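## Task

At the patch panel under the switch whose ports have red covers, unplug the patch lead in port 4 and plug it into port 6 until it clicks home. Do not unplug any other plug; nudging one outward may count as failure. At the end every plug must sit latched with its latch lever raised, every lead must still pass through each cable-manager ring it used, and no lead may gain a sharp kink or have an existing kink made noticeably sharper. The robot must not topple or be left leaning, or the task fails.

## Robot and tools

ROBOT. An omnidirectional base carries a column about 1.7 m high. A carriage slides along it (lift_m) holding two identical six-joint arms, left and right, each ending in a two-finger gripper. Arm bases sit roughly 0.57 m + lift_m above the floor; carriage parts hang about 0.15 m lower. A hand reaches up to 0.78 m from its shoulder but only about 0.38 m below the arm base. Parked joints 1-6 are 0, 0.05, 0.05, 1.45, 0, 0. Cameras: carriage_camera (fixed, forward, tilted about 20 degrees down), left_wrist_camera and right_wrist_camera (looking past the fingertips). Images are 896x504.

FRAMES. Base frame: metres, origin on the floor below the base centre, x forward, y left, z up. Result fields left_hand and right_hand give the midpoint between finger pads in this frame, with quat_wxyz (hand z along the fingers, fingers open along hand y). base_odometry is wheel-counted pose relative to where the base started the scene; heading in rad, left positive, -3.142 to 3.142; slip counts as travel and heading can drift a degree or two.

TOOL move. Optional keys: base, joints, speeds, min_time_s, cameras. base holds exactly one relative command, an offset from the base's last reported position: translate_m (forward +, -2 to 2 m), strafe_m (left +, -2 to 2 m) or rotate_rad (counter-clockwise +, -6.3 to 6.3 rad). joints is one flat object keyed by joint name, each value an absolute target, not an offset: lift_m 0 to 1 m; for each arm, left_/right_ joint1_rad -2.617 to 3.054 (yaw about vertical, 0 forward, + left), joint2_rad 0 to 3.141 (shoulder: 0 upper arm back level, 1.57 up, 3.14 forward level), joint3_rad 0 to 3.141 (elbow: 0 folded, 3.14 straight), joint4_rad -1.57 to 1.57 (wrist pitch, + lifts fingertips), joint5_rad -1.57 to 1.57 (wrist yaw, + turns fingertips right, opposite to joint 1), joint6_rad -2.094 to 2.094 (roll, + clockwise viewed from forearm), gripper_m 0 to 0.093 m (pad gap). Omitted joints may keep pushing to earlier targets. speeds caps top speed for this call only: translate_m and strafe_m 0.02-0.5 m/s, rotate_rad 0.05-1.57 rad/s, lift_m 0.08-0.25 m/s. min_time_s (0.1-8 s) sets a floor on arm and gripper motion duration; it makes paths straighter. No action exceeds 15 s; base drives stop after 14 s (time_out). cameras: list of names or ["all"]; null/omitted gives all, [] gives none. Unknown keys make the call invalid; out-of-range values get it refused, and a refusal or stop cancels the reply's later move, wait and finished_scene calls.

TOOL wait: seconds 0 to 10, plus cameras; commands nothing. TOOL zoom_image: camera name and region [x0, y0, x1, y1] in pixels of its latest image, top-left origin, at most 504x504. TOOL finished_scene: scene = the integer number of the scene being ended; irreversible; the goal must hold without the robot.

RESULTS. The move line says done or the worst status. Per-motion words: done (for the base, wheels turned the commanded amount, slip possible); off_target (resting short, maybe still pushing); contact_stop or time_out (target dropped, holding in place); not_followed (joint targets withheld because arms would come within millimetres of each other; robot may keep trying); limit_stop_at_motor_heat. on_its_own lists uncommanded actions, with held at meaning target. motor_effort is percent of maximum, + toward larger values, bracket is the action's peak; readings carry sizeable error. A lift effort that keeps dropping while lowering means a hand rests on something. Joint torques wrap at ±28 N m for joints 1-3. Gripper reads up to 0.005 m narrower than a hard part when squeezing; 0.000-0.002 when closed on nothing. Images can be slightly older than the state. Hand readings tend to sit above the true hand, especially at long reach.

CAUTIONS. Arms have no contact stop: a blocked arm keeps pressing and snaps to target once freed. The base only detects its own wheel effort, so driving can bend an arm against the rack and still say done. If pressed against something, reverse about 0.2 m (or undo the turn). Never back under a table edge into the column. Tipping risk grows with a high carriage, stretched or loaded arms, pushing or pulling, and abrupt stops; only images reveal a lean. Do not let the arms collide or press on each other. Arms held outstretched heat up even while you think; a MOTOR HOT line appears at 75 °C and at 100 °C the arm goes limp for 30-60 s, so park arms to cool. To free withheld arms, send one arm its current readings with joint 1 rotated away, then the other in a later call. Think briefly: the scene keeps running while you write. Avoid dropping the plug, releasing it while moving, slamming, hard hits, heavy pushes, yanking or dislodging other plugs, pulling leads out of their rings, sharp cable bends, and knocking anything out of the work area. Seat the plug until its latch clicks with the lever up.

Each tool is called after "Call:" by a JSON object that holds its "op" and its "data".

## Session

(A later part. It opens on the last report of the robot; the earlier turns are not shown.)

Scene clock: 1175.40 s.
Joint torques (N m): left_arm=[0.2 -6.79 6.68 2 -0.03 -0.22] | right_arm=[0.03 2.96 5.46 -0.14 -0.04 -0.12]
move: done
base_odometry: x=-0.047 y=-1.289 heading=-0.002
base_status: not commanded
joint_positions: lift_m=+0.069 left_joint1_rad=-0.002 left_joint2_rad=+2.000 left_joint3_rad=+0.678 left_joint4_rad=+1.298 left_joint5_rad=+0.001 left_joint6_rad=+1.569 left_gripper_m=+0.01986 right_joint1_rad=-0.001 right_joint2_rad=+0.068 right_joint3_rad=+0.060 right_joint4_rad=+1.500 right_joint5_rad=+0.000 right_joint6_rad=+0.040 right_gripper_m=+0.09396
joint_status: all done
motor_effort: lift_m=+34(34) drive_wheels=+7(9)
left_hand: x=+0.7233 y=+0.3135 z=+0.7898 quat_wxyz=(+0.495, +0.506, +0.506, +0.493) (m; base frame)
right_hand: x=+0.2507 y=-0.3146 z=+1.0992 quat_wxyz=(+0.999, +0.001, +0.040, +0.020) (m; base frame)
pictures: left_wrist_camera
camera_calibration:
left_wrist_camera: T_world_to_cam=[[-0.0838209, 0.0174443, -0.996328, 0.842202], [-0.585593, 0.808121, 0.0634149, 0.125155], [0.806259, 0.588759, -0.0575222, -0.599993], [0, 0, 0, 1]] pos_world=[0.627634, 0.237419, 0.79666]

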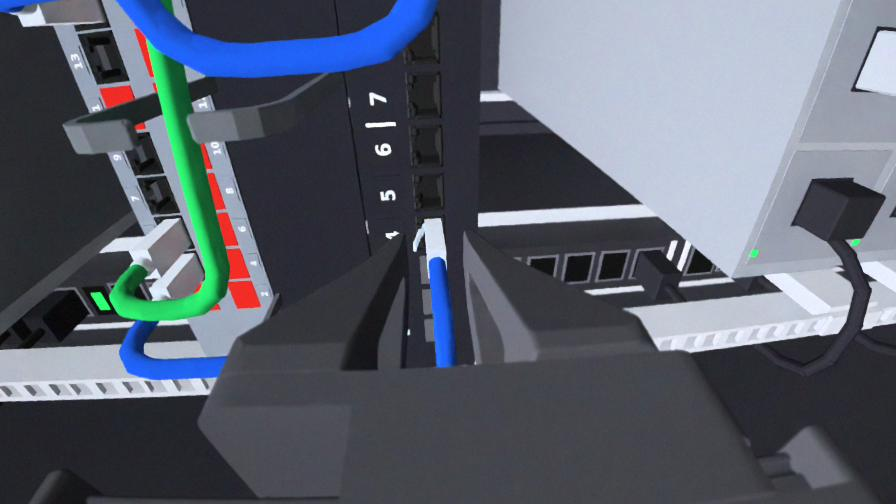

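Call:
{"op": "move", "data": {"base": {"translate_m": 0.013}, "speeds": {"translate_m": 0.03}, "cameras": []}}

Call:
{"op": "move", "data": {"base": {"translate_m": 0.004}, "speeds": {"translate_m": 0.02}, "cameras": ["left_wrist_camera"]}}

Call:
{"op": "zoom_image", "data": {"camera": "left_wrist_camera", "region": [385, 205, 485, 305]}}

Scene clock: 1202.50 s.
Joint torques (N m): left_arm=[0.25 -6.75 6.64 2.12 -0.08 -0.22] | right_arm=[-0.23 3.1 5.46 -0.2 0 -0.15]
move: done
base_odometry: x=-0.035 y=-1.288 heading=-0.001
base_status: done
joint_positions: lift_m=+0.069 left_joint1_rad=-0.002 left_joint2_rad=+2.000 left_joint3_rad=+0.679 left_joint4_rad=+1.287 left_joint5_rad=+0.005 left_joint6_rad=+1.569 left_gripper_m=+0.01986 right_joint1_rad=-0.001 right_joint2_rad=+0.068 right_joint3_rad=+0.060 right_joint4_rad=+1.502 right_joint5_rad=+0.000 right_joint6_rad=+0.040 right_gripper_m=+0.09396
joint_status: not commanded
motor_effort: lift_m=+34(34) drive_wheels=-3(13)
left_hand: x=+0.7234 y=+0.3127 z=+0.7874 quat_wxyz=(+0.494, +0.510, +0.507, +0.489) (m; base frame)
right_hand: x=+0.2504 y=-0.3146 z=+1.0992 quat_wxyz=(+0.999, +0.001, +0.039, +0.020) (m; base frame)
pictures: none
No camera images: "cameras" was empty.

Scene clock: 1203.10 s.
Joint torques (N m): left_arm=[0.62 -6.76 6.54 2.24 -0.13 -0.21] | right_arm=[-0.16 3.1 5.55 -0.22 -0.04 -0.1]
move: done
base_odometry: x=-0.031 y=-1.288 heading=-0.001
base_status: done
joint_positions: lift_m=+0.069 left_joint1_rad=-0.005 left_joint2_rad=+2.000 left_joint3_rad=+0.679 left_joint4_rad=+1.277 left_joint5_rad=+0.009 left_joint6_rad=+1.569 left_gripper_m=+0.01986 right_joint1_rad=-0.001 right_joint2_rad=+0.068 right_joint3_rad=+0.060 right_joint4_rad=+1.502 right_joint5_rad=+0.000 right_joint6_rad=+0.040 right_gripper_m=+0.09396
joint_status: not commanded
motor_effort: lift_m=+34(34) drive_wheels=+5(11)
left_hand: x=+0.7233 y=+0.3106 z=+0.7849 quat_wxyz=(+0.493, +0.514, +0.508, +0.485) (m; base frame)
right_hand: x=+0.2504 y=-0.3146 z=+1.0992 quat_wxyz=(+0.999, +0.001, +0.039, +0.020) (m; base frame)
pictures: left_wrist_camera
camera_calibration:
left_wrist_camera: T_world_to_cam=[[-0.10375, 0.0182777, -0.994435, 0.850061], [-0.575222, 0.814553, 0.0749846, 0.109205], [0.811391, 0.579801, -0.0739961, -0.586559], [0, 0, 0, 1]] pos_world=[0.62694, 0.235597, 0.793739]

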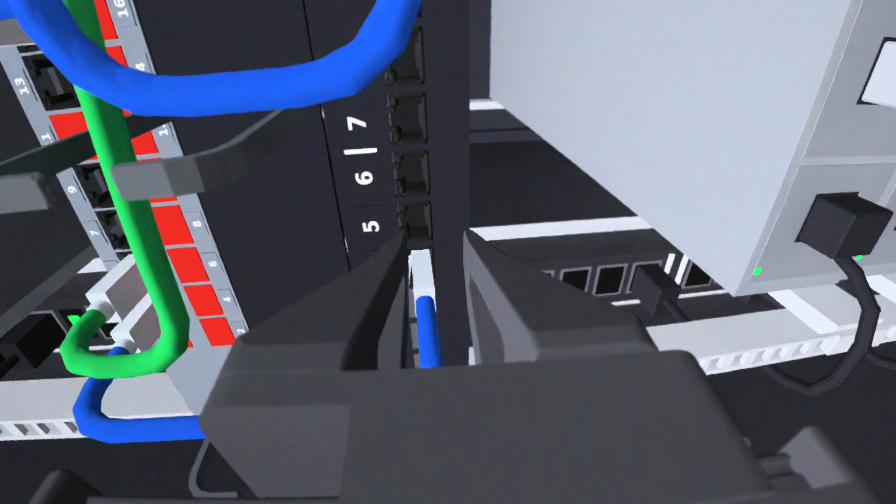

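Scaled by 5.040 from the camera's 896x504 image, which has a finer 1280x720 frame.

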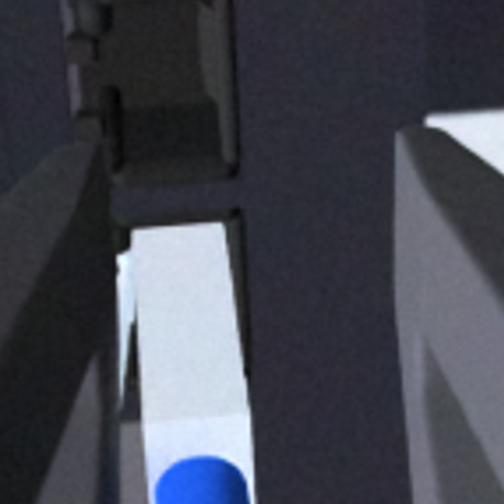

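Call:
{"op": "move", "data": {"base": {"translate_m": -0.03}, "speeds": {"translate_m": 0.05}, "cameras": []}}

Call:
{"op": "move", "data": {"joints": {"left_joint1_rad": 0.0, "left_joint2_rad": 2.0, "left_joint3_rad": 0.7, "left_joint4_rad": 1.3, "left_joint5_rad": -0.12, "left_joint6_rad": 1.57, "left_gripper_m": 0.016, "lift_m": 0.0705}, "min_time_s": 1.0, "cameras": ["left_wrist_camera"]}}

Scene clock: 1303.43 s.
Joint torques (N m): left_arm=[0.5 -6.79 6.38 2.13 -0.11 -0.22] | right_arm=[-0.39 2.91 5.55 -0.16 -0.02 -0.14]
move: done
base_odometry: x=-0.060 y=-1.288 heading=-0.002
base_status: done
joint_positions: lift_m=+0.069 left_joint1_rad=-0.005 left_joint2_rad=+2.000 left_joint3_rad=+0.681 left_joint4_rad=+1.285 left_joint5_rad=+0.008 left_joint6_rad=+1.569 left_gripper_m=+0.01986 right_joint1_rad=-0.001 right_joint2_rad=+0.068 right_joint3_rad=+0.060 right_joint4_rad=+1.500 right_joint5_rad=+0.000 right_joint6_rad=+0.040 right_gripper_m=+0.09396
joint_status: not commanded
motor_effort: lift_m=+34(34) drive_wheels=+8(11)
left_hand: x=+0.7238 y=+0.3106 z=+0.7876 quat_wxyz=(+0.495, +0.511, +0.505, +0.488) (m; base frame)
right_hand: x=+0.2506 y=-0.3146 z=+1.0992 quat_wxyz=(+0.999, +0.001, +0.040, +0.020) (m; base frame)
pictures: none
No camera images: "cameras" was empty.

Scene clock: 1304.73 s.
Joint torques (N m): left_arm=[0.53 -6.76 6.45 2.1 -0.13 -0.22] | right_arm=[-0.13 2.96 5.52 -0.18 0.02 -0.11]
move: done
base_odometry: x=-0.060 y=-1.288 heading=-0.002
base_status: not commanded
joint_positions: lift_m=+0.070 left_joint1_rad=-0.005 left_joint2_rad=+2.000 left_joint3_rad=+0.681 left_joint4_rad=+1.287 left_joint5_rad=-0.110 left_joint6_rad=+1.569 left_gripper_m=+0.01614 right_joint1_rad=-0.001 right_joint2_rad=+0.068 right_joint3_rad=+0.060 right_joint4_rad=+1.500 right_joint5_rad=+0.000 right_joint6_rad=+0.040 right_gripper_m=+0.09396
joint_status: all done
motor_effort: lift_m=+44(46) drive_wheels=+8(9)
left_hand: x=+0.7229 y=+0.3309 z=+0.7888 quat_wxyz=(+0.465, +0.481, +0.533, +0.518) (m; base frame)
right_hand: x=+0.2506 y=-0.3146 z=+1.0999 quat_wxyz=(+0.999, +0.001, +0.040, +0.020) (m; base frame)
pictures: left_wrist_camera
camera_calibration:
left_wrist_camera: T_world_to_cam=[[-0.0933239, 0.0109951, -0.995575, 0.8493], [-0.66868, 0.740167, 0.0708555, 0.187584], [0.737671, 0.672333, -0.061723, -0.58473], [0, 0, 0, 1]] pos_world=[0.636032, 0.244952, 0.796159]

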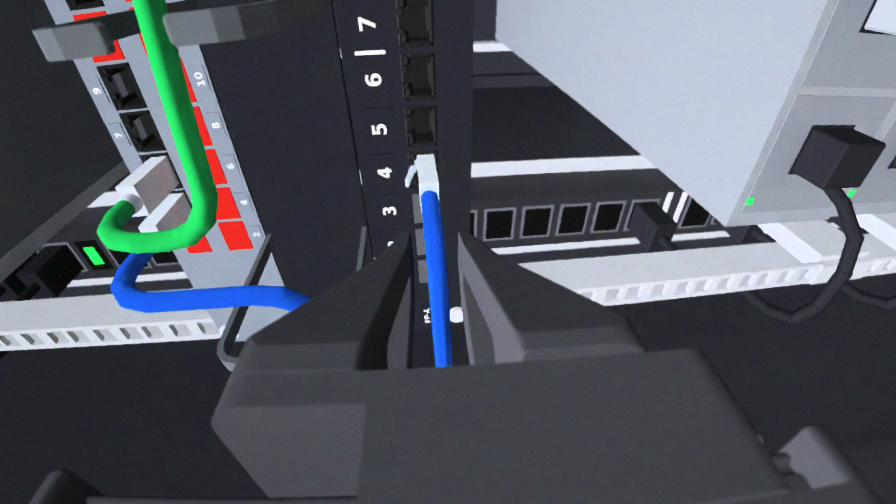

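Call:
{"op": "move", "data": {"base": {"strafe_m": -0.012}, "joints": {"left_joint4_rad": 1.335}, "speeds": {"strafe_m": 0.04}, "cameras": ["left_wrist_camera"]}}

Call:
{"op": "zoom_image", "data": {"camera": "left_wrist_camera", "region": [370, 150, 490, 270]}}

Scene clock: 1313.43 s.
Joint torques (N m): left_arm=[0.38 -6.8 6.45 2.23 -0.1 -0.23] | right_arm=[-0.16 2.92 5.42 -0.15 0.03 -0.11]
move: done
base_odometry: x=-0.060 y=-1.300 heading=-0.001
base_status: done
joint_positions: lift_m=+0.070 left_joint1_rad=-0.004 left_joint2_rad=+2.000 left_joint3_rad=+0.681 left_joint4_rad=+1.309 left_joint5_rad=-0.115 left_joint6_rad=+1.569 left_gripper_m=+0.01614 right_joint1_rad=-0.001 right_joint2_rad=+0.068 right_joint3_rad=+0.060 right_joint4_rad=+1.500 right_joint5_rad=+0.000 right_joint6_rad=+0.040 right_gripper_m=+0.09396
joint_status: all done
motor_effort: lift_m=+44(44) drive_wheels=+6(9)
left_hand: x=+0.7229 y=+0.3324 z=+0.7942 quat_wxyz=(+0.469, +0.474, +0.530, +0.524) (m; base frame)
right_hand: x=+0.2506 y=-0.3145 z=+1.0999 quat_wxyz=(+0.999, +0.001, +0.040, +0.020) (m; base frame)
pictures: left_wrist_camera
camera_calibration:
left_wrist_camera: T_world_to_cam=[[-0.0713405, 0.010489, -0.997397, 0.8404], [-0.674588, 0.736068, 0.0559917, 0.203503], [0.734739, 0.676826, -0.0454357, -0.597739], [0, 0, 0, 1]] pos_world=[0.636418, 0.245958, 0.799659]

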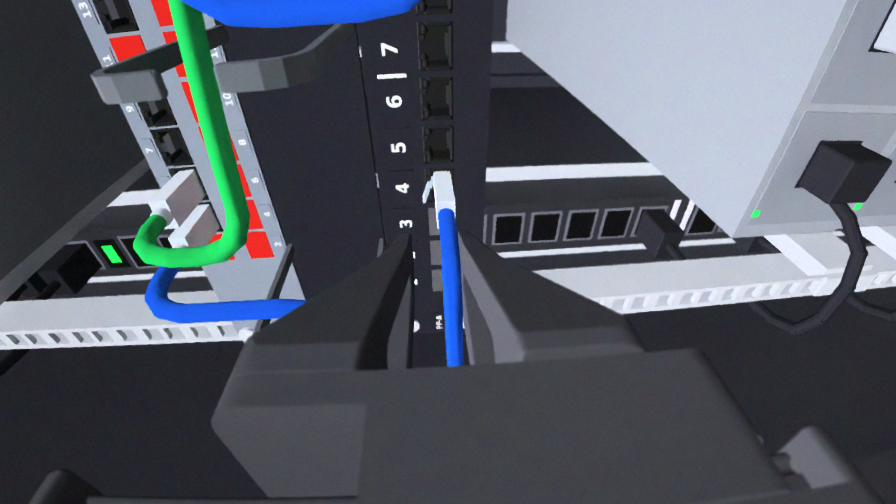

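Scaled by 4.200 from the camera's 896x504 image, which has a finer 1280x720 frame.

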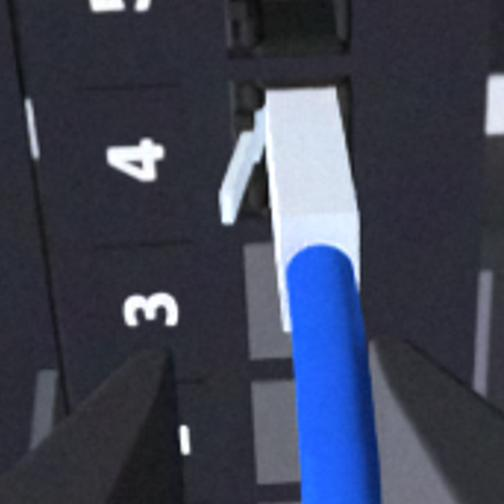

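Call:
{"op": "move", "data": {"base": {"strafe_m": -0.003}, "joints": {"lift_m": 0.067}, "speeds": {"strafe_m": 0.04}, "cameras": []}}

Call:
{"op": "move", "data": {"base": {"translate_m": 0.022}, "speeds": {"translate_m": 0.04}, "cameras": ["left_wrist_camera"]}}

Call:
{"op": "zoom_image", "data": {"camera": "left_wrist_camera", "region": [370, 160, 510, 300]}}

Scene clock: 1334.87 s.
Joint torques (N m): left_arm=[0.28 -6.86 6.42 2.14 -0.07 -0.22] | right_arm=[-0.14 2.89 5.46 -0.18 0.03 -0.11]
move: done
base_odometry: x=-0.060 y=-1.303 heading=+0.000
base_status: done
joint_positions: lift_m=+0.067 left_joint1_rad=-0.002 left_joint2_rad=+2.001 left_joint3_rad=+0.681 left_joint4_rad=+1.318 left_joint5_rad=-0.116 left_joint6_rad=+1.569 left_gripper_m=+0.01614 right_joint1_rad=+0.000 right_joint2_rad=+0.068 right_joint3_rad=+0.060 right_joint4_rad=+1.501 right_joint5_rad=+0.000 right_joint6_rad=+0.040 right_gripper_m=+0.09396
joint_status: all done
motor_effort: lift_m=+35(36) drive_wheels=+6(9)
left_hand: x=+0.7230 y=+0.3334 z=+0.7935 quat_wxyz=(+0.471, +0.470, +0.528, +0.527) (m; base frame)
right_hand: x=+0.2506 y=-0.3146 z=+1.0972 quat_wxyz=(+0.999, +0.001, +0.039, +0.020) (m; base frame)
pictures: none
No camera images: "cameras" was empty.

Scene clock: 1335.87 s.
Joint torques (N m): left_arm=[0.23 -6.82 6.37 2.16 -0.06 -0.21] | right_arm=[-0.18 2.91 5.59 -0.24 0 -0.13]
move: done
base_odometry: x=-0.038 y=-1.303 heading=+0.000
base_status: done
joint_positions: lift_m=+0.067 left_joint1_rad=-0.002 left_joint2_rad=+2.001 left_joint3_rad=+0.681 left_joint4_rad=+1.318 left_joint5_rad=-0.117 left_joint6_rad=+1.569 left_gripper_m=+0.01614 right_joint1_rad=+0.000 right_joint2_rad=+0.068 right_joint3_rad=+0.060 right_joint4_rad=+1.501 right_joint5_rad=+0.000 right_joint6_rad=+0.040 right_gripper_m=+0.09396
joint_status: not commanded
motor_effort: lift_m=+35(35) drive_wheels=-3(12)
left_hand: x=+0.7229 y=+0.3335 z=+0.7934 quat_wxyz=(+0.471, +0.470, +0.529, +0.527) (m; base frame)
right_hand: x=+0.2506 y=-0.3145 z=+1.0972 quat_wxyz=(+0.999, +0.001, +0.039, +0.020) (m; base frame)
pictures: left_wrist_camera
camera_calibration:
left_wrist_camera: T_world_to_cam=[[-0.063003, 0.0102442, -0.997961, 0.834106], [-0.677557, 0.733748, 0.0503074, 0.210213], [0.732767, 0.679345, -0.0392873, -0.60283], [0, 0, 0, 1]] pos_world=[0.636717, 0.246741, 0.798146]

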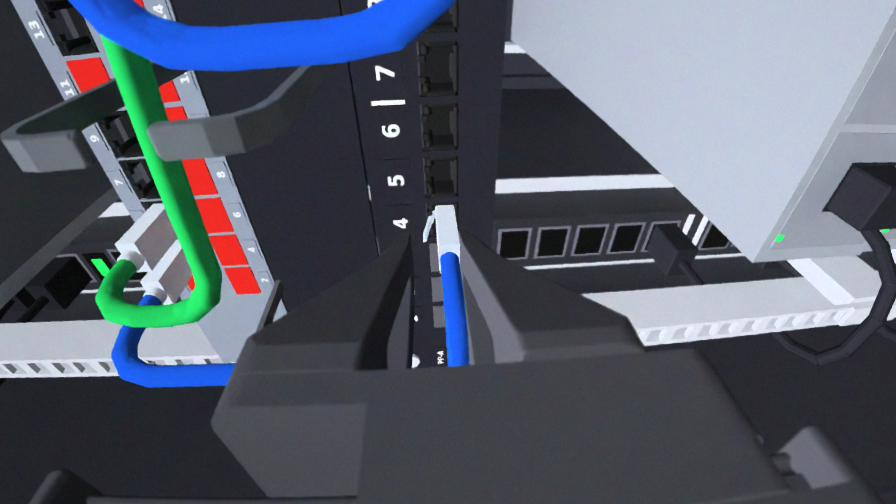

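Scaled by 3.600 from the camera's 896x504 image, which has a finer 1280x720 frame.

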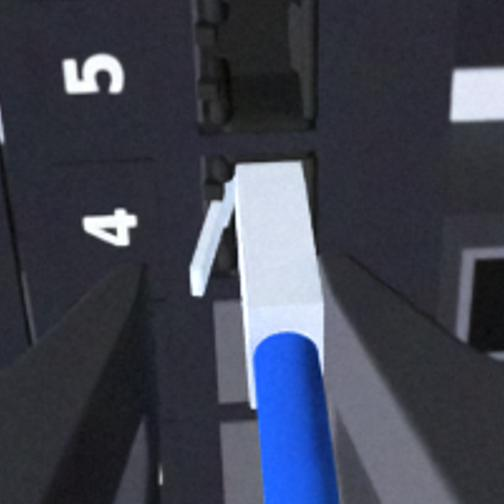

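Call:
{"op": "move", "data": {"base": {"strafe_m": -0.001}, "joints": {"lift_m": 0.0642}, "speeds": {"strafe_m": 0.03}, "cameras": ["left_wrist_camera"]}}

Call:
{"op": "zoom_image", "data": {"camera": "left_wrist_camera", "region": [370, 160, 510, 300]}}

Scene clock: 1352.80 s.
Joint torques (N m): left_arm=[0.17 -6.8 6.41 2.13 -0.06 -0.23] | right_arm=[-0.28 3.17 5.57 -0.18 0.03 -0.11]
move: done
base_odometry: x=-0.038 y=-1.304 heading=+0.000
base_status: done
joint_positions: lift_m=+0.065 left_joint1_rad=-0.002 left_joint2_rad=+2.001 left_joint3_rad=+0.681 left_joint4_rad=+1.321 left_joint5_rad=-0.117 left_joint6_rad=+1.569 left_gripper_m=+0.01614 right_joint1_rad=+0.000 right_joint2_rad=+0.068 right_joint3_rad=+0.059 right_joint4_rad=+1.501 right_joint5_rad=+0.000 right_joint6_rad=+0.040 right_gripper_m=+0.09396
joint_status: all done
motor_effort: lift_m=+35(37) drive_wheels=+1(6)
left_hand: x=+0.7229 y=+0.3338 z=+0.7913 quat_wxyz=(+0.471, +0.469, +0.528, +0.528) (m; base frame)
right_hand: x=+0.2507 y=-0.3146 z=+1.0943 quat_wxyz=(+0.999, +0.001, +0.040, +0.020) (m; base frame)
pictures: left_wrist_camera
camera_calibration:
left_wrist_camera: T_world_to_cam=[[-0.0603496, 0.0101683, -0.998126, 0.830217], [-0.678528, 0.732972, 0.0484929, 0.212468], [0.732091, 0.680183, -0.0373351, -0.60445], [0, 0, 0, 1]] pos_world=[0.636782, 0.246961, 0.795791]

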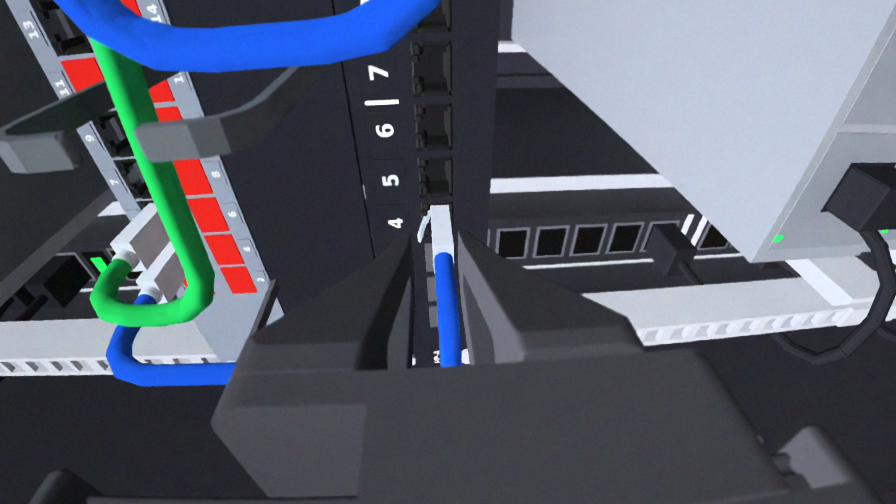

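Scaled by 3.600 from the camera's 896x504 image, which has a finer 1280x720 frame.

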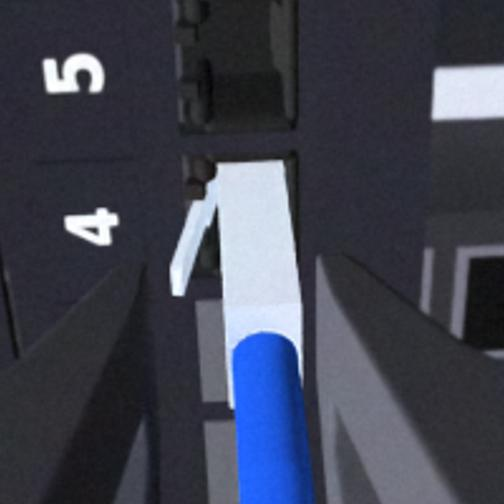

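Call:
{"op": "move", "data": {"base": {"translate_m": 0.008}, "speeds": {"translate_m": 0.02}, "cameras": []}}

Call:
{"op": "move", "data": {"base": {"translate_m": 0.004}, "speeds": {"translate_m": 0.02}, "cameras": ["left_wrist_camera"]}}

Call:
{"op": "zoom_image", "data": {"camera": "left_wrist_camera", "region": [370, 160, 510, 300]}}

Scene clock: 1360.53 s.
Joint torques (N m): left_arm=[0.25 -6.8 6.42 2.21 -0.04 -0.22] | right_arm=[-0.18 2.97 5.39 -0.23 0.04 -0.16]
move: done
base_odometry: x=-0.030 y=-1.304 heading=+0.000
base_status: done
joint_positions: lift_m=+0.065 left_joint1_rad=-0.002 left_joint2_rad=+2.001 left_joint3_rad=+0.681 left_joint4_rad=+1.313 left_joint5_rad=-0.118 left_joint6_rad=+1.569 left_gripper_m=+0.01613 right_joint1_rad=+0.000 right_joint2_rad=+0.068 right_joint3_rad=+0.059 right_joint4_rad=+1.501 right_joint5_rad=+0.000 right_joint6_rad=+0.040 right_gripper_m=+0.09396
joint_status: not commanded
motor_effort: lift_m=+35(35) drive_wheels=+1(9)
left_hand: x=+0.7229 y=+0.3339 z=+0.7895 quat_wxyz=(+0.469, +0.471, +0.530, +0.526) (m; base frame)
right_hand: x=+0.2507 y=-0.3146 z=+1.0943 quat_wxyz=(+0.999, +0.001, +0.040, +0.020) (m; base frame)
pictures: none
No camera images: "cameras" was empty.

Scene clock: 1361.10 s.
Joint torques (N m): left_arm=[0.18 -6.79 6.39 2.28 -0.02 -0.22] | right_arm=[-0.14 2.97 5.38 -0.19 0 -0.15]
move: done
base_odometry: x=-0.026 y=-1.304 heading=-0.001
base_status: done
joint_positions: lift_m=+0.065 left_joint1_rad=-0.002 left_joint2_rad=+2.001 left_joint3_rad=+0.681 left_joint4_rad=+1.305 left_joint5_rad=-0.121 left_joint6_rad=+1.569 left_gripper_m=+0.01612 right_joint1_rad=+0.000 right_joint2_rad=+0.068 right_joint3_rad=+0.059 right_joint4_rad=+1.501 right_joint5_rad=+0.000 right_joint6_rad=+0.040 right_gripper_m=+0.09396
joint_status: not commanded
motor_effort: lift_m=+35(35) drive_wheels=+2(10)
left_hand: x=+0.7228 y=+0.3344 z=+0.7876 quat_wxyz=(+0.466, +0.473, +0.533, +0.525) (m; base frame)
right_hand: x=+0.2507 y=-0.3146 z=+1.0943 quat_wxyz=(+0.999, +0.001, +0.040, +0.020) (m; base frame)
pictures: left_wrist_camera
camera_calibration:
left_wrist_camera: T_world_to_cam=[[-0.0756069, 0.00998379, -0.997088, 0.836753], [-0.680221, 0.730637, 0.0588955, 0.205969], [0.729097, 0.682693, -0.04845, -0.594842], [0, 0, 0, 1]] pos_world=[0.637066, 0.247252, 0.793365]

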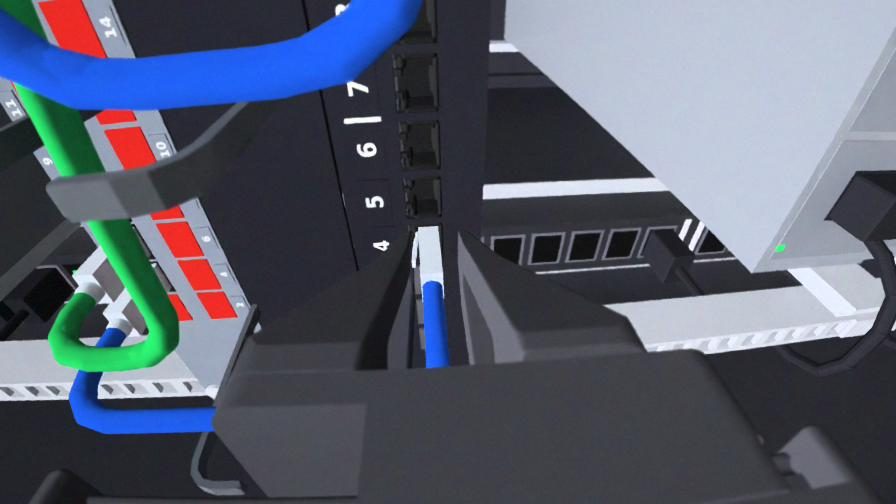

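Scaled by 3.600 from the camera's 896x504 image, which has a finer 1280x720 frame.

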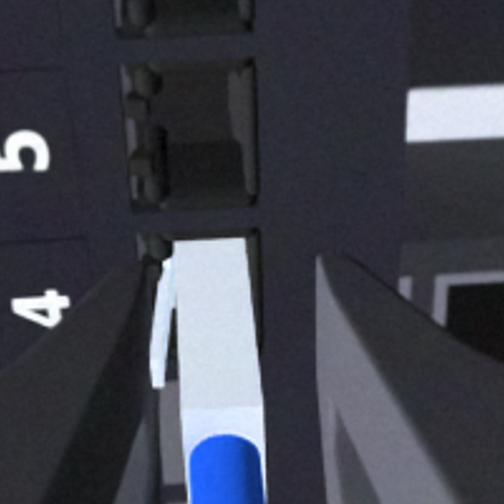

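Call:
{"op": "zoom_image", "data": {"camera": "left_wrist_camera", "region": [140, 270, 380, 504]}}

Call:
{"op": "move", "data": {"cameras": ["carriage_camera"]}}

Call:
{"op": "zoom_image", "data": {"camera": "carriage_camera", "region": [290, 240, 400, 340]}}

Scaled by 2.100 from the camera's 896x504 image, which has a finer 1280x720 frame.

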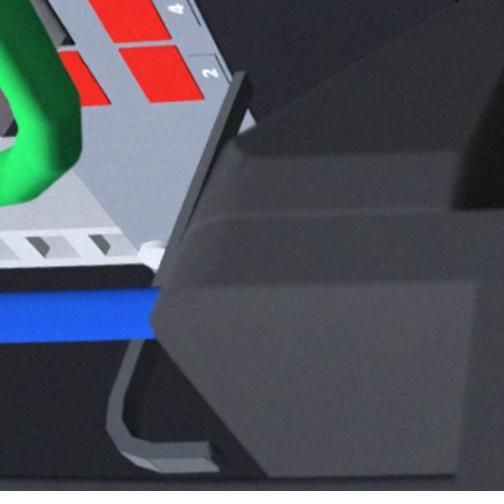

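Scene clock: 1372.20 s.
Joint torques (N m): left_arm=[0.2 -6.83 6.41 2.27 -0.02 -0.22] | right_arm=[-0.1 2.78 5.52 -0.22 -0.04 -0.14]
base_odometry: x=-0.026 y=-1.304 heading=-0.001
base_status: done
joint_positions: lift_m=+0.065 left_joint1_rad=-0.002 left_joint2_rad=+2.001 left_joint3_rad=+0.681 left_joint4_rad=+1.305 left_joint5_rad=-0.121 left_joint6_rad=+1.569 left_gripper_m=+0.01612 right_joint1_rad=+0.000 right_joint2_rad=+0.068 right_joint3_rad=+0.059 right_joint4_rad=+1.501 right_joint5_rad=+0.000 right_joint6_rad=+0.040 right_gripper_m=+0.09396
joint_status: not commanded
motor_effort: lift_m=+35(35) drive_wheels=+2(10)
left_hand: x=+0.7228 y=+0.3344 z=+0.7876 quat_wxyz=(+0.466, +0.473, +0.533, +0.525) (m; base frame)
right_hand: x=+0.2507 y=-0.3146 z=+1.0943 quat_wxyz=(+0.999, +0.001, +0.040, +0.020) (m; base frame)
pictures: carriage_camera
camera_calibration:
carriage_camera: T_world_to_cam=[[-0.0315153, -0.999315, -0.0193989, 0.0235609], [-0.335878, 0.0288684, -0.941463, 1.06888], [0.941378, -0.0231548, -0.336558, 0.217368], [0, 0, 0, 1]] pos_world=[0.15513, -0.00227894, 1.07992]

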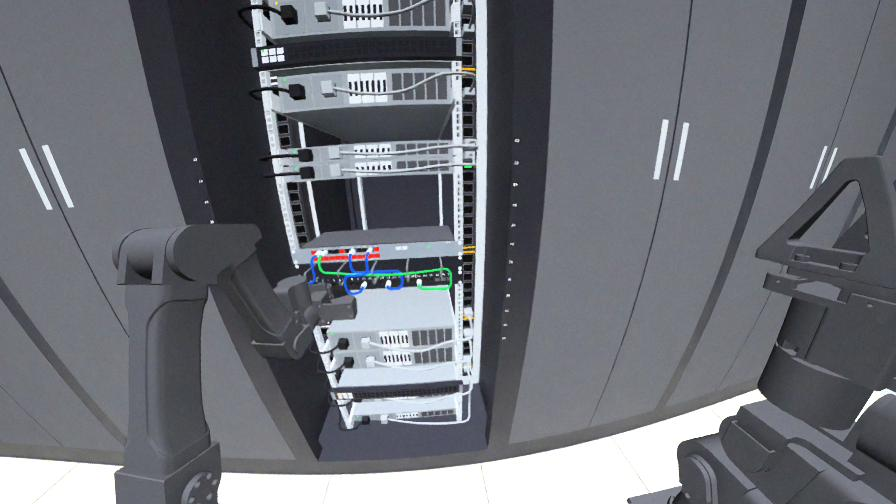

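Scaled by 4.582 from the camera's 896x504 image, which has a finer 1280x720 frame.

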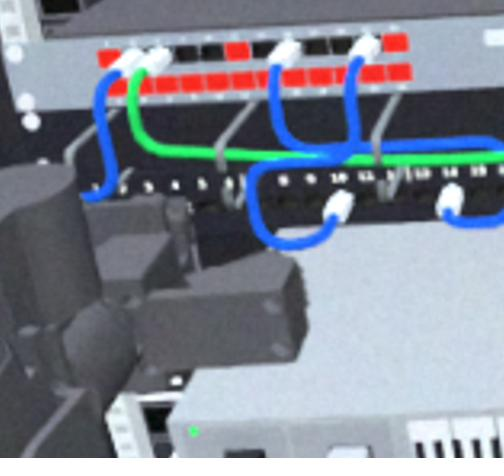

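Call:
{"op": "move", "data": {"joints": {"left_gripper_m": 0.010}, "min_time_s": 0.8, "cameras": ["left_wrist_camera"]}}

Call:
{"op": "zoom_image", "data": {"camera": "left_wrist_camera", "region": [370, 180, 510, 320]}}

Scene clock: 1446.40 s.
Joint torques (N m): left_arm=[0.18 -6.84 6.41 2.15 -0.02 -0.23] | right_arm=[-0.13 2.93 5.48 -0.22 0.03 -0.15]
move: done
base_odometry: x=-0.026 y=-1.304 heading=-0.001
base_status: not commanded
joint_positions: lift_m=+0.065 left_joint1_rad=-0.002 left_joint2_rad=+2.001 left_joint3_rad=+0.681 left_joint4_rad=+1.317 left_joint5_rad=-0.121 left_joint6_rad=+1.569 left_gripper_m=+0.01015 right_joint1_rad=+0.000 right_joint2_rad=+0.068 right_joint3_rad=+0.059 right_joint4_rad=+1.501 right_joint5_rad=+0.000 right_joint6_rad=+0.040 right_gripper_m=+0.09396
joint_status: all done
motor_effort: lift_m=+35(35) drive_wheels=+3(4)
left_hand: x=+0.7229 y=+0.3344 z=+0.7904 quat_wxyz=(+0.469, +0.469, +0.530, +0.528) (m; base frame)
right_hand: x=+0.2507 y=-0.3146 z=+1.0943 quat_wxyz=(+0.999, +0.001, +0.040, +0.020) (m; base frame)
pictures: left_wrist_camera
camera_calibration:
left_wrist_camera: T_world_to_cam=[[-0.0638106, 0.00996259, -0.997912, 0.831771], [-0.68087, 0.730638, 0.0508319, 0.212657], [0.729619, 0.682692, -0.0398392, -0.601902], [0, 0, 0, 1]] pos_world=[0.637027, 0.247252, 0.795245]

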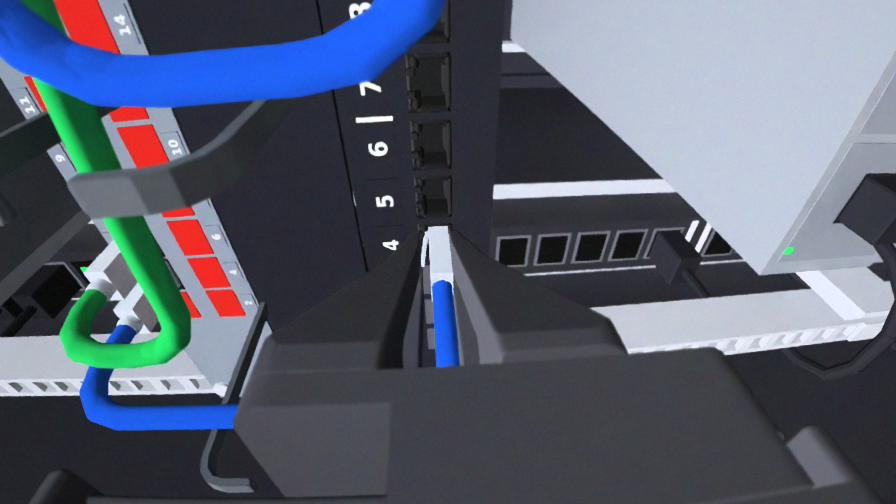

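Scaled by 3.600 from the camera's 896x504 image, which has a finer 1280x720 frame.

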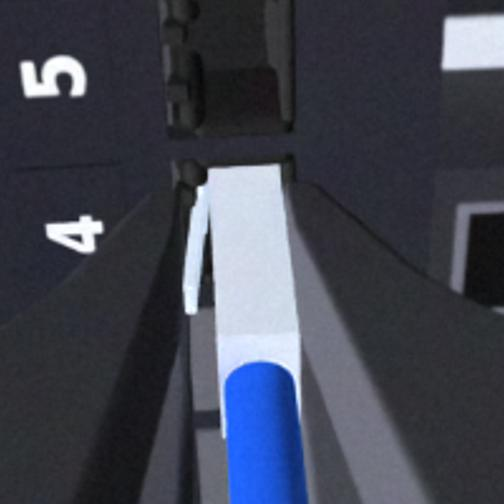

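Call:
{"op": "move", "data": {"joints": {"left_gripper_m": 0.008}, "min_time_s": 0.6, "cameras": ["left_wrist_camera"]}}

Call:
{"op": "zoom_image", "data": {"camera": "left_wrist_camera", "region": [370, 180, 510, 320]}}

Scene clock: 1454.77 s.
Joint torques (N m): left_arm=[0.21 -6.84 6.42 2.18 -0.01 -0.21] | right_arm=[-0.43 2.95 5.59 -0.17 0.02 -0.2]
move: done
base_odometry: x=-0.026 y=-1.304 heading=-0.001
base_status: not commanded
joint_positions: lift_m=+0.065 left_joint1_rad=-0.002 left_joint2_rad=+2.001 left_joint3_rad=+0.681 left_joint4_rad=+1.314 left_joint5_rad=-0.121 left_joint6_rad=+1.569 left_gripper_m=+0.00824 right_joint1_rad=+0.000 right_joint2_rad=+0.068 right_joint3_rad=+0.059 right_joint4_rad=+1.501 right_joint5_rad=+0.000 right_joint6_rad=+0.040 right_gripper_m=+0.09396
joint_status: all done
motor_effort: lift_m=+35(35) drive_wheels=+3(4)
left_hand: x=+0.7229 y=+0.3344 z=+0.7897 quat_wxyz=(+0.469, +0.470, +0.530, +0.527) (m; base frame)
right_hand: x=+0.2507 y=-0.3146 z=+1.0943 quat_wxyz=(+0.999, +0.001, +0.040, +0.020) (m; base frame)
pictures: left_wrist_camera
camera_calibration:
left_wrist_camera: T_world_to_cam=[[-0.0668558, 0.00996807, -0.997713, 0.833068], [-0.680712, 0.730638, 0.0529136, 0.210935], [0.729494, 0.682692, -0.042062, -0.600084], [0, 0, 0, 1]] pos_world=[0.637039, 0.247252, 0.79476]

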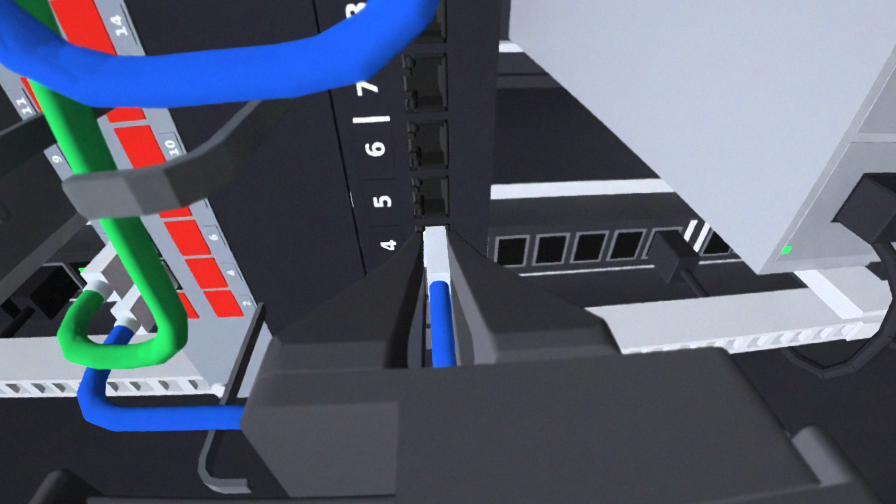

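Scaled by 3.600 from the camera's 896x504 image, which has a finer 1280x720 frame.

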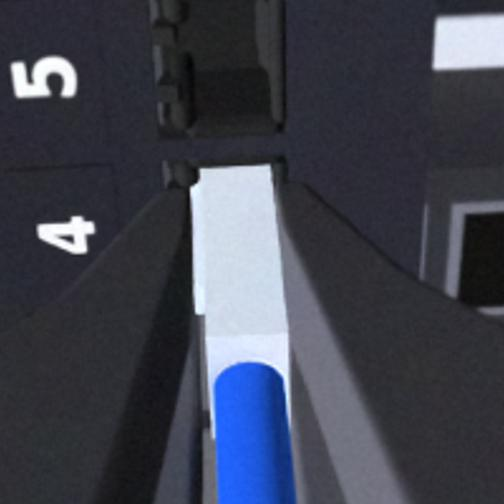

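Call:
{"op": "move", "data": {"joints": {"left_gripper_m": 0.0065}, "min_time_s": 0.5, "cameras": []}}

Call:
{"op": "move", "data": {"joints": {"left_gripper_m": 0.005}, "min_time_s": 0.5, "cameras": ["left_wrist_camera"]}}

Call:
{"op": "zoom_image", "data": {"camera": "left_wrist_camera", "region": [370, 180, 510, 320]}}

Scene clock: 1461.20 s.
Joint torques (N m): left_arm=[0.2 -6.84 6.42 2.22 0 -0.22] | right_arm=[-0.06 3.02 5.64 -0.2 0.02 -0.11]
move: done
base_odometry: x=-0.026 y=-1.304 heading=-0.001
base_status: not commanded
joint_positions: lift_m=+0.065 left_joint1_rad=-0.002 left_joint2_rad=+2.001 left_joint3_rad=+0.681 left_joint4_rad=+1.314 left_joint5_rad=-0.121 left_joint6_rad=+1.569 left_gripper_m=+0.00672 right_joint1_rad=+0.000 right_joint2_rad=+0.068 right_joint3_rad=+0.059 right_joint4_rad=+1.501 right_joint5_rad=+0.000 right_joint6_rad=+0.040 right_gripper_m=+0.09396
joint_status: all done
motor_effort: lift_m=+35(35) drive_wheels=+1(4)
left_hand: x=+0.7229 y=+0.3344 z=+0.7897 quat_wxyz=(+0.469, +0.470, +0.530, +0.527) (m; base frame)
right_hand: x=+0.2507 y=-0.3146 z=+1.0943 quat_wxyz=(+0.999, +0.001, +0.040, +0.020) (m; base frame)
pictures: none
No camera images: "cameras" was empty.

Scene clock: 1462.00 s.
Joint torques (N m): left_arm=[0.23 -6.8 6.39 2.17 -0.02 -0.22] | right_arm=[-0.27 2.77 5.53 -0.16 -0.02 -0.15]
move: done
base_odometry: x=-0.026 y=-1.304 heading=-0.001
base_status: not commanded
joint_positions: lift_m=+0.065 left_joint1_rad=-0.002 left_joint2_rad=+2.001 left_joint3_rad=+0.681 left_joint4_rad=+1.314 left_joint5_rad=-0.121 left_joint6_rad=+1.569 left_gripper_m=+0.00632 right_joint1_rad=+0.000 right_joint2_rad=+0.068 right_joint3_rad=+0.059 right_joint4_rad=+1.501 right_joint5_rad=+0.000 right_joint6_rad=+0.040 right_gripper_m=+0.09396
joint_status: all done
motor_effort: lift_m=+35(35) drive_wheels=+3(4)
left_hand: x=+0.7229 y=+0.3344 z=+0.7897 quat_wxyz=(+0.469, +0.470, +0.530, +0.527) (m; base frame)
right_hand: x=+0.2507 y=-0.3146 z=+1.0943 quat_wxyz=(+0.999, +0.001, +0.040, +0.020) (m; base frame)
pictures: left_wrist_camera
camera_calibration:
left_wrist_camera: T_world_to_cam=[[-0.0668558, 0.00996807, -0.997713, 0.833068], [-0.680712, 0.730638, 0.0529136, 0.210935], [0.729494, 0.682692, -0.042062, -0.600084], [0, 0, 0, 1]] pos_world=[0.637039, 0.247252, 0.79476]

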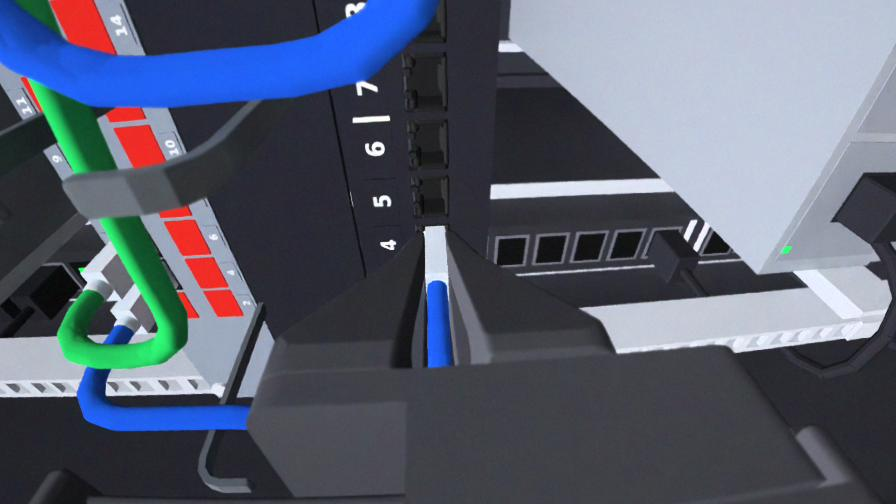

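Scaled by 3.600 from the camera's 896x504 image, which has a finer 1280x720 frame.

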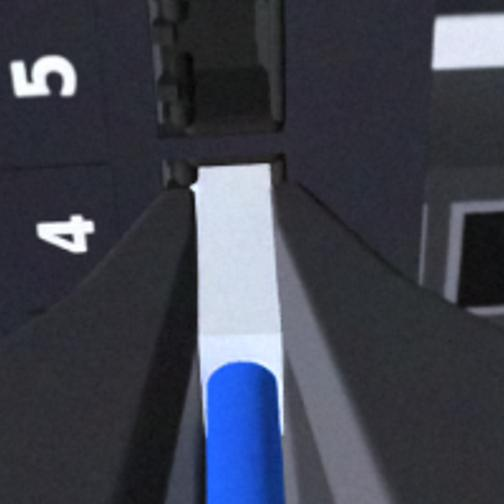

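Call:
{"op": "move", "data": {"base": {"translate_m": -0.012}, "speeds": {"translate_m": 0.03}, "cameras": ["left_wrist_camera"]}}

Call:
{"op": "zoom_image", "data": {"camera": "left_wrist_camera", "region": [370, 150, 530, 310]}}

Scene clock: 1481.17 s.
Joint torques (N m): left_arm=[0.27 -6.93 5.44 2.17 -0.01 -0.23] | right_arm=[-0.34 2.84 5.44 -0.26 -0.03 -0.14]
move: done
base_odometry: x=-0.038 y=-1.304 heading=+0.000
base_status: done
joint_positions: lift_m=+0.065 left_joint1_rad=-0.002 left_joint2_rad=+2.001 left_joint3_rad=+0.693 left_joint4_rad=+1.315 left_joint5_rad=-0.121 left_joint6_rad=+1.569 left_gripper_m=+0.00629 right_joint1_rad=+0.000 right_joint2_rad=+0.068 right_joint3_rad=+0.059 right_joint4_rad=+1.501 right_joint5_rad=+0.000 right_joint6_rad=+0.040 right_gripper_m=+0.09396
joint_status: not commanded
motor_effort: lift_m=+35(35) drive_wheels=+4(9)
left_hand: x=+0.7255 y=+0.3345 z=+0.7943 quat_wxyz=(+0.472, +0.467, +0.528, +0.530) (m; base frame)
right_hand: x=+0.2507 y=-0.3146 z=+1.0943 quat_wxyz=(+0.999, +0.001, +0.040, +0.020) (m; base frame)
pictures: left_wrist_camera
camera_calibration:
left_wrist_camera: T_world_to_cam=[[-0.0539138, 0.00992126, -0.998496, 0.829076], [-0.681619, 0.730379, 0.0440612, 0.2202], [0.729718, 0.68297, -0.032615, -0.609594], [0, 0, 0, 1]] pos_world=[0.639623, 0.24728, 0.798246]

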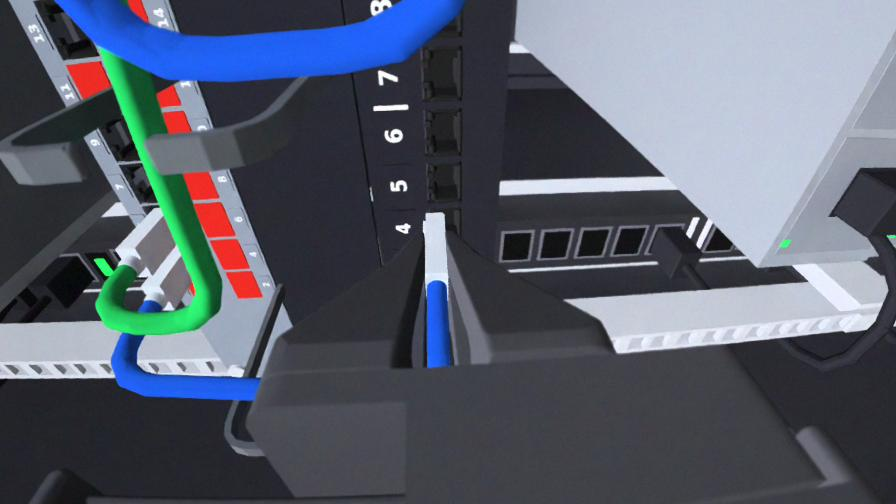

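Scaled by 3.150 from the camera's 896x504 image, which has a finer 1280x720 frame.

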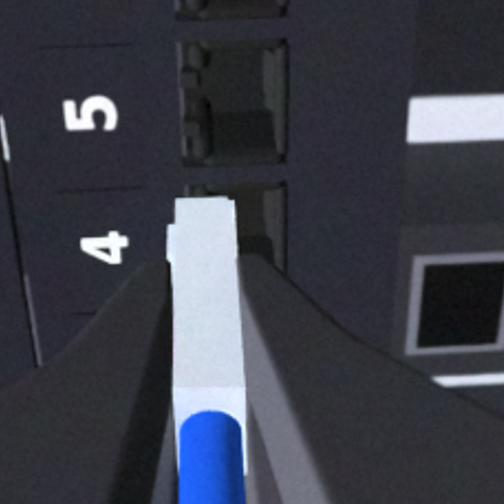

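Call:
{"op": "move", "data": {"base": {"translate_m": -0.013}, "speeds": {"translate_m": 0.04}, "cameras": []}}

Call:
{"op": "move", "data": {"base": {"strafe_m": -0.0348}, "joints": {"lift_m": 0.0605}, "speeds": {"strafe_m": 0.05}, "cameras": ["left_wrist_camera", "carriage_camera"]}}

Call:
{"op": "zoom_image", "data": {"camera": "left_wrist_camera", "region": [370, 150, 530, 310]}}

Scene clock: 1491.27 s.
Joint torques (N m): left_arm=[0.16 -6.8 5.39 2.13 0 -0.23] | right_arm=[-0.29 2.78 5.39 -0.2 -0.01 -0.11]
move: done
base_odometry: x=-0.051 y=-1.304 heading=+0.000
base_status: done
joint_positions: lift_m=+0.065 left_joint1_rad=-0.002 left_joint2_rad=+2.001 left_joint3_rad=+0.693 left_joint4_rad=+1.318 left_joint5_rad=-0.121 left_joint6_rad=+1.569 left_gripper_m=+0.00628 right_joint1_rad=+0.000 right_joint2_rad=+0.068 right_joint3_rad=+0.059 right_joint4_rad=+1.501 right_joint5_rad=+0.000 right_joint6_rad=+0.040 right_gripper_m=+0.09396
joint_status: not commanded
motor_effort: lift_m=+35(35) drive_wheels=+7(10)
left_hand: x=+0.7255 y=+0.3345 z=+0.7949 quat_wxyz=(+0.473, +0.466, +0.527, +0.531) (m; base frame)
right_hand: x=+0.2507 y=-0.3146 z=+1.0943 quat_wxyz=(+0.999, +0.001, +0.040, +0.020) (m; base frame)
pictures: none
No camera images: "cameras" was empty.

Scene clock: 1492.47 s.
Joint torques (N m): left_arm=[-0.08 -7.09 5.44 2.14 0 -0.22] | right_arm=[-0.12 2.89 5.45 -0.22 0 -0.18]
move: done
base_odometry: x=-0.051 y=-1.338 heading=+0.001
base_status: done
joint_positions: lift_m=+0.061 left_joint1_rad=+0.001 left_joint2_rad=+2.002 left_joint3_rad=+0.693 left_joint4_rad=+1.321 left_joint5_rad=-0.122 left_joint6_rad=+1.569 left_gripper_m=+0.00628 right_joint1_rad=+0.000 right_joint2_rad=+0.068 right_joint3_rad=+0.059 right_joint4_rad=+1.501 right_joint5_rad=+0.000 right_joint6_rad=+0.040 right_gripper_m=+0.09396
joint_status: all done
motor_effort: lift_m=+35(38) drive_wheels=+5(12)
left_hand: x=+0.7254 y=+0.3360 z=+0.7915 quat_wxyz=(+0.472, +0.465, +0.527, +0.532) (m; base frame)
right_hand: x=+0.2507 y=-0.3146 z=+1.0905 quat_wxyz=(+0.999, +0.001, +0.040, +0.020) (m; base frame)
pictures: carriage_camera, left_wrist_camera
camera_calibration:
carriage_camera: T_world_to_cam=[[-0.0315153, -0.999315, -0.0193989, 0.0234882], [-0.335878, 0.0288684, -0.941463, 1.06535], [0.941378, -0.0231548, -0.336558, 0.216107], [0, 0, 0, 1]] pos_world=[0.15513, -0.00227894, 1.07617]
left_wrist_camera: T_world_to_cam=[[-0.0493799, 0.00971056, -0.998733, 0.823225], [-0.684595, 0.727774, 0.0409242, 0.224678], [0.727249, 0.685748, -0.0292896, -0.612444], [0, 0, 0, 1]] pos_world=[0.639863, 0.248474, 0.795049]

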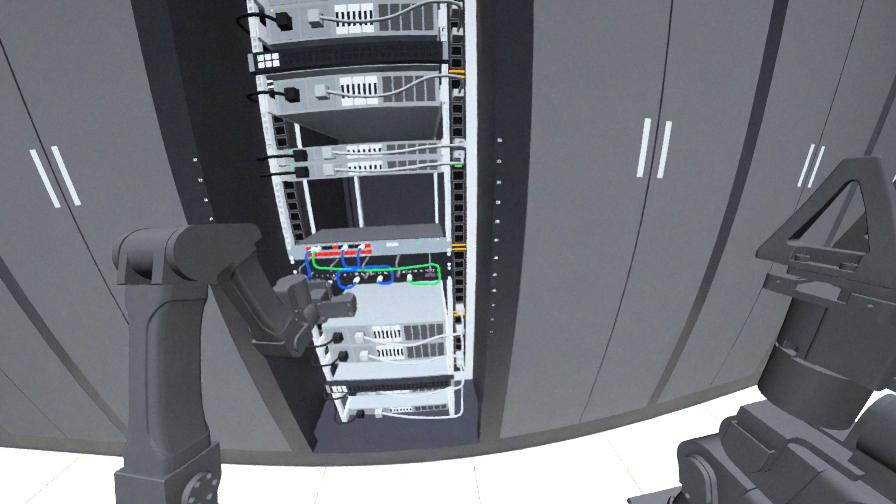

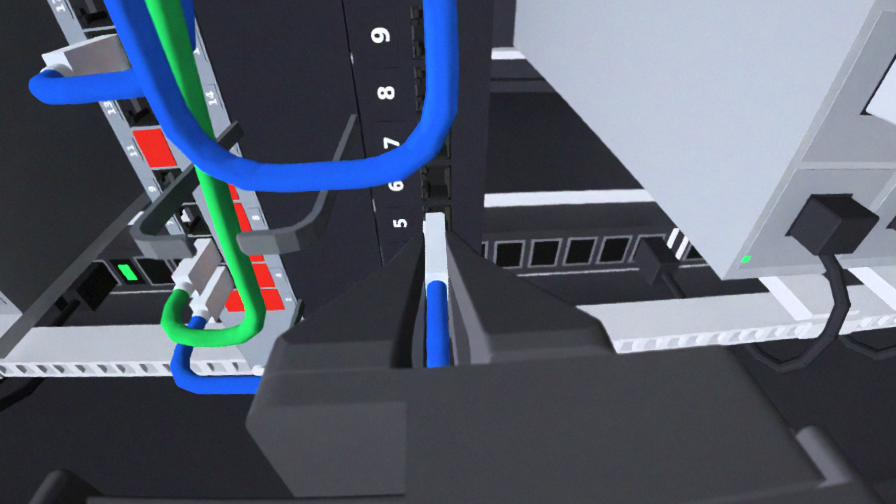

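Scaled by 3.150 from the camera's 896x504 image, which has a finer 1280x720 frame.

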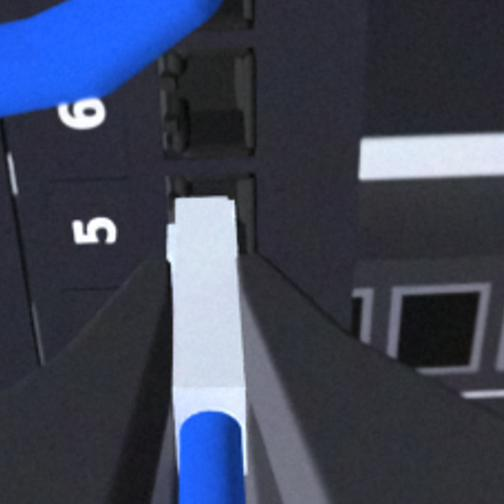

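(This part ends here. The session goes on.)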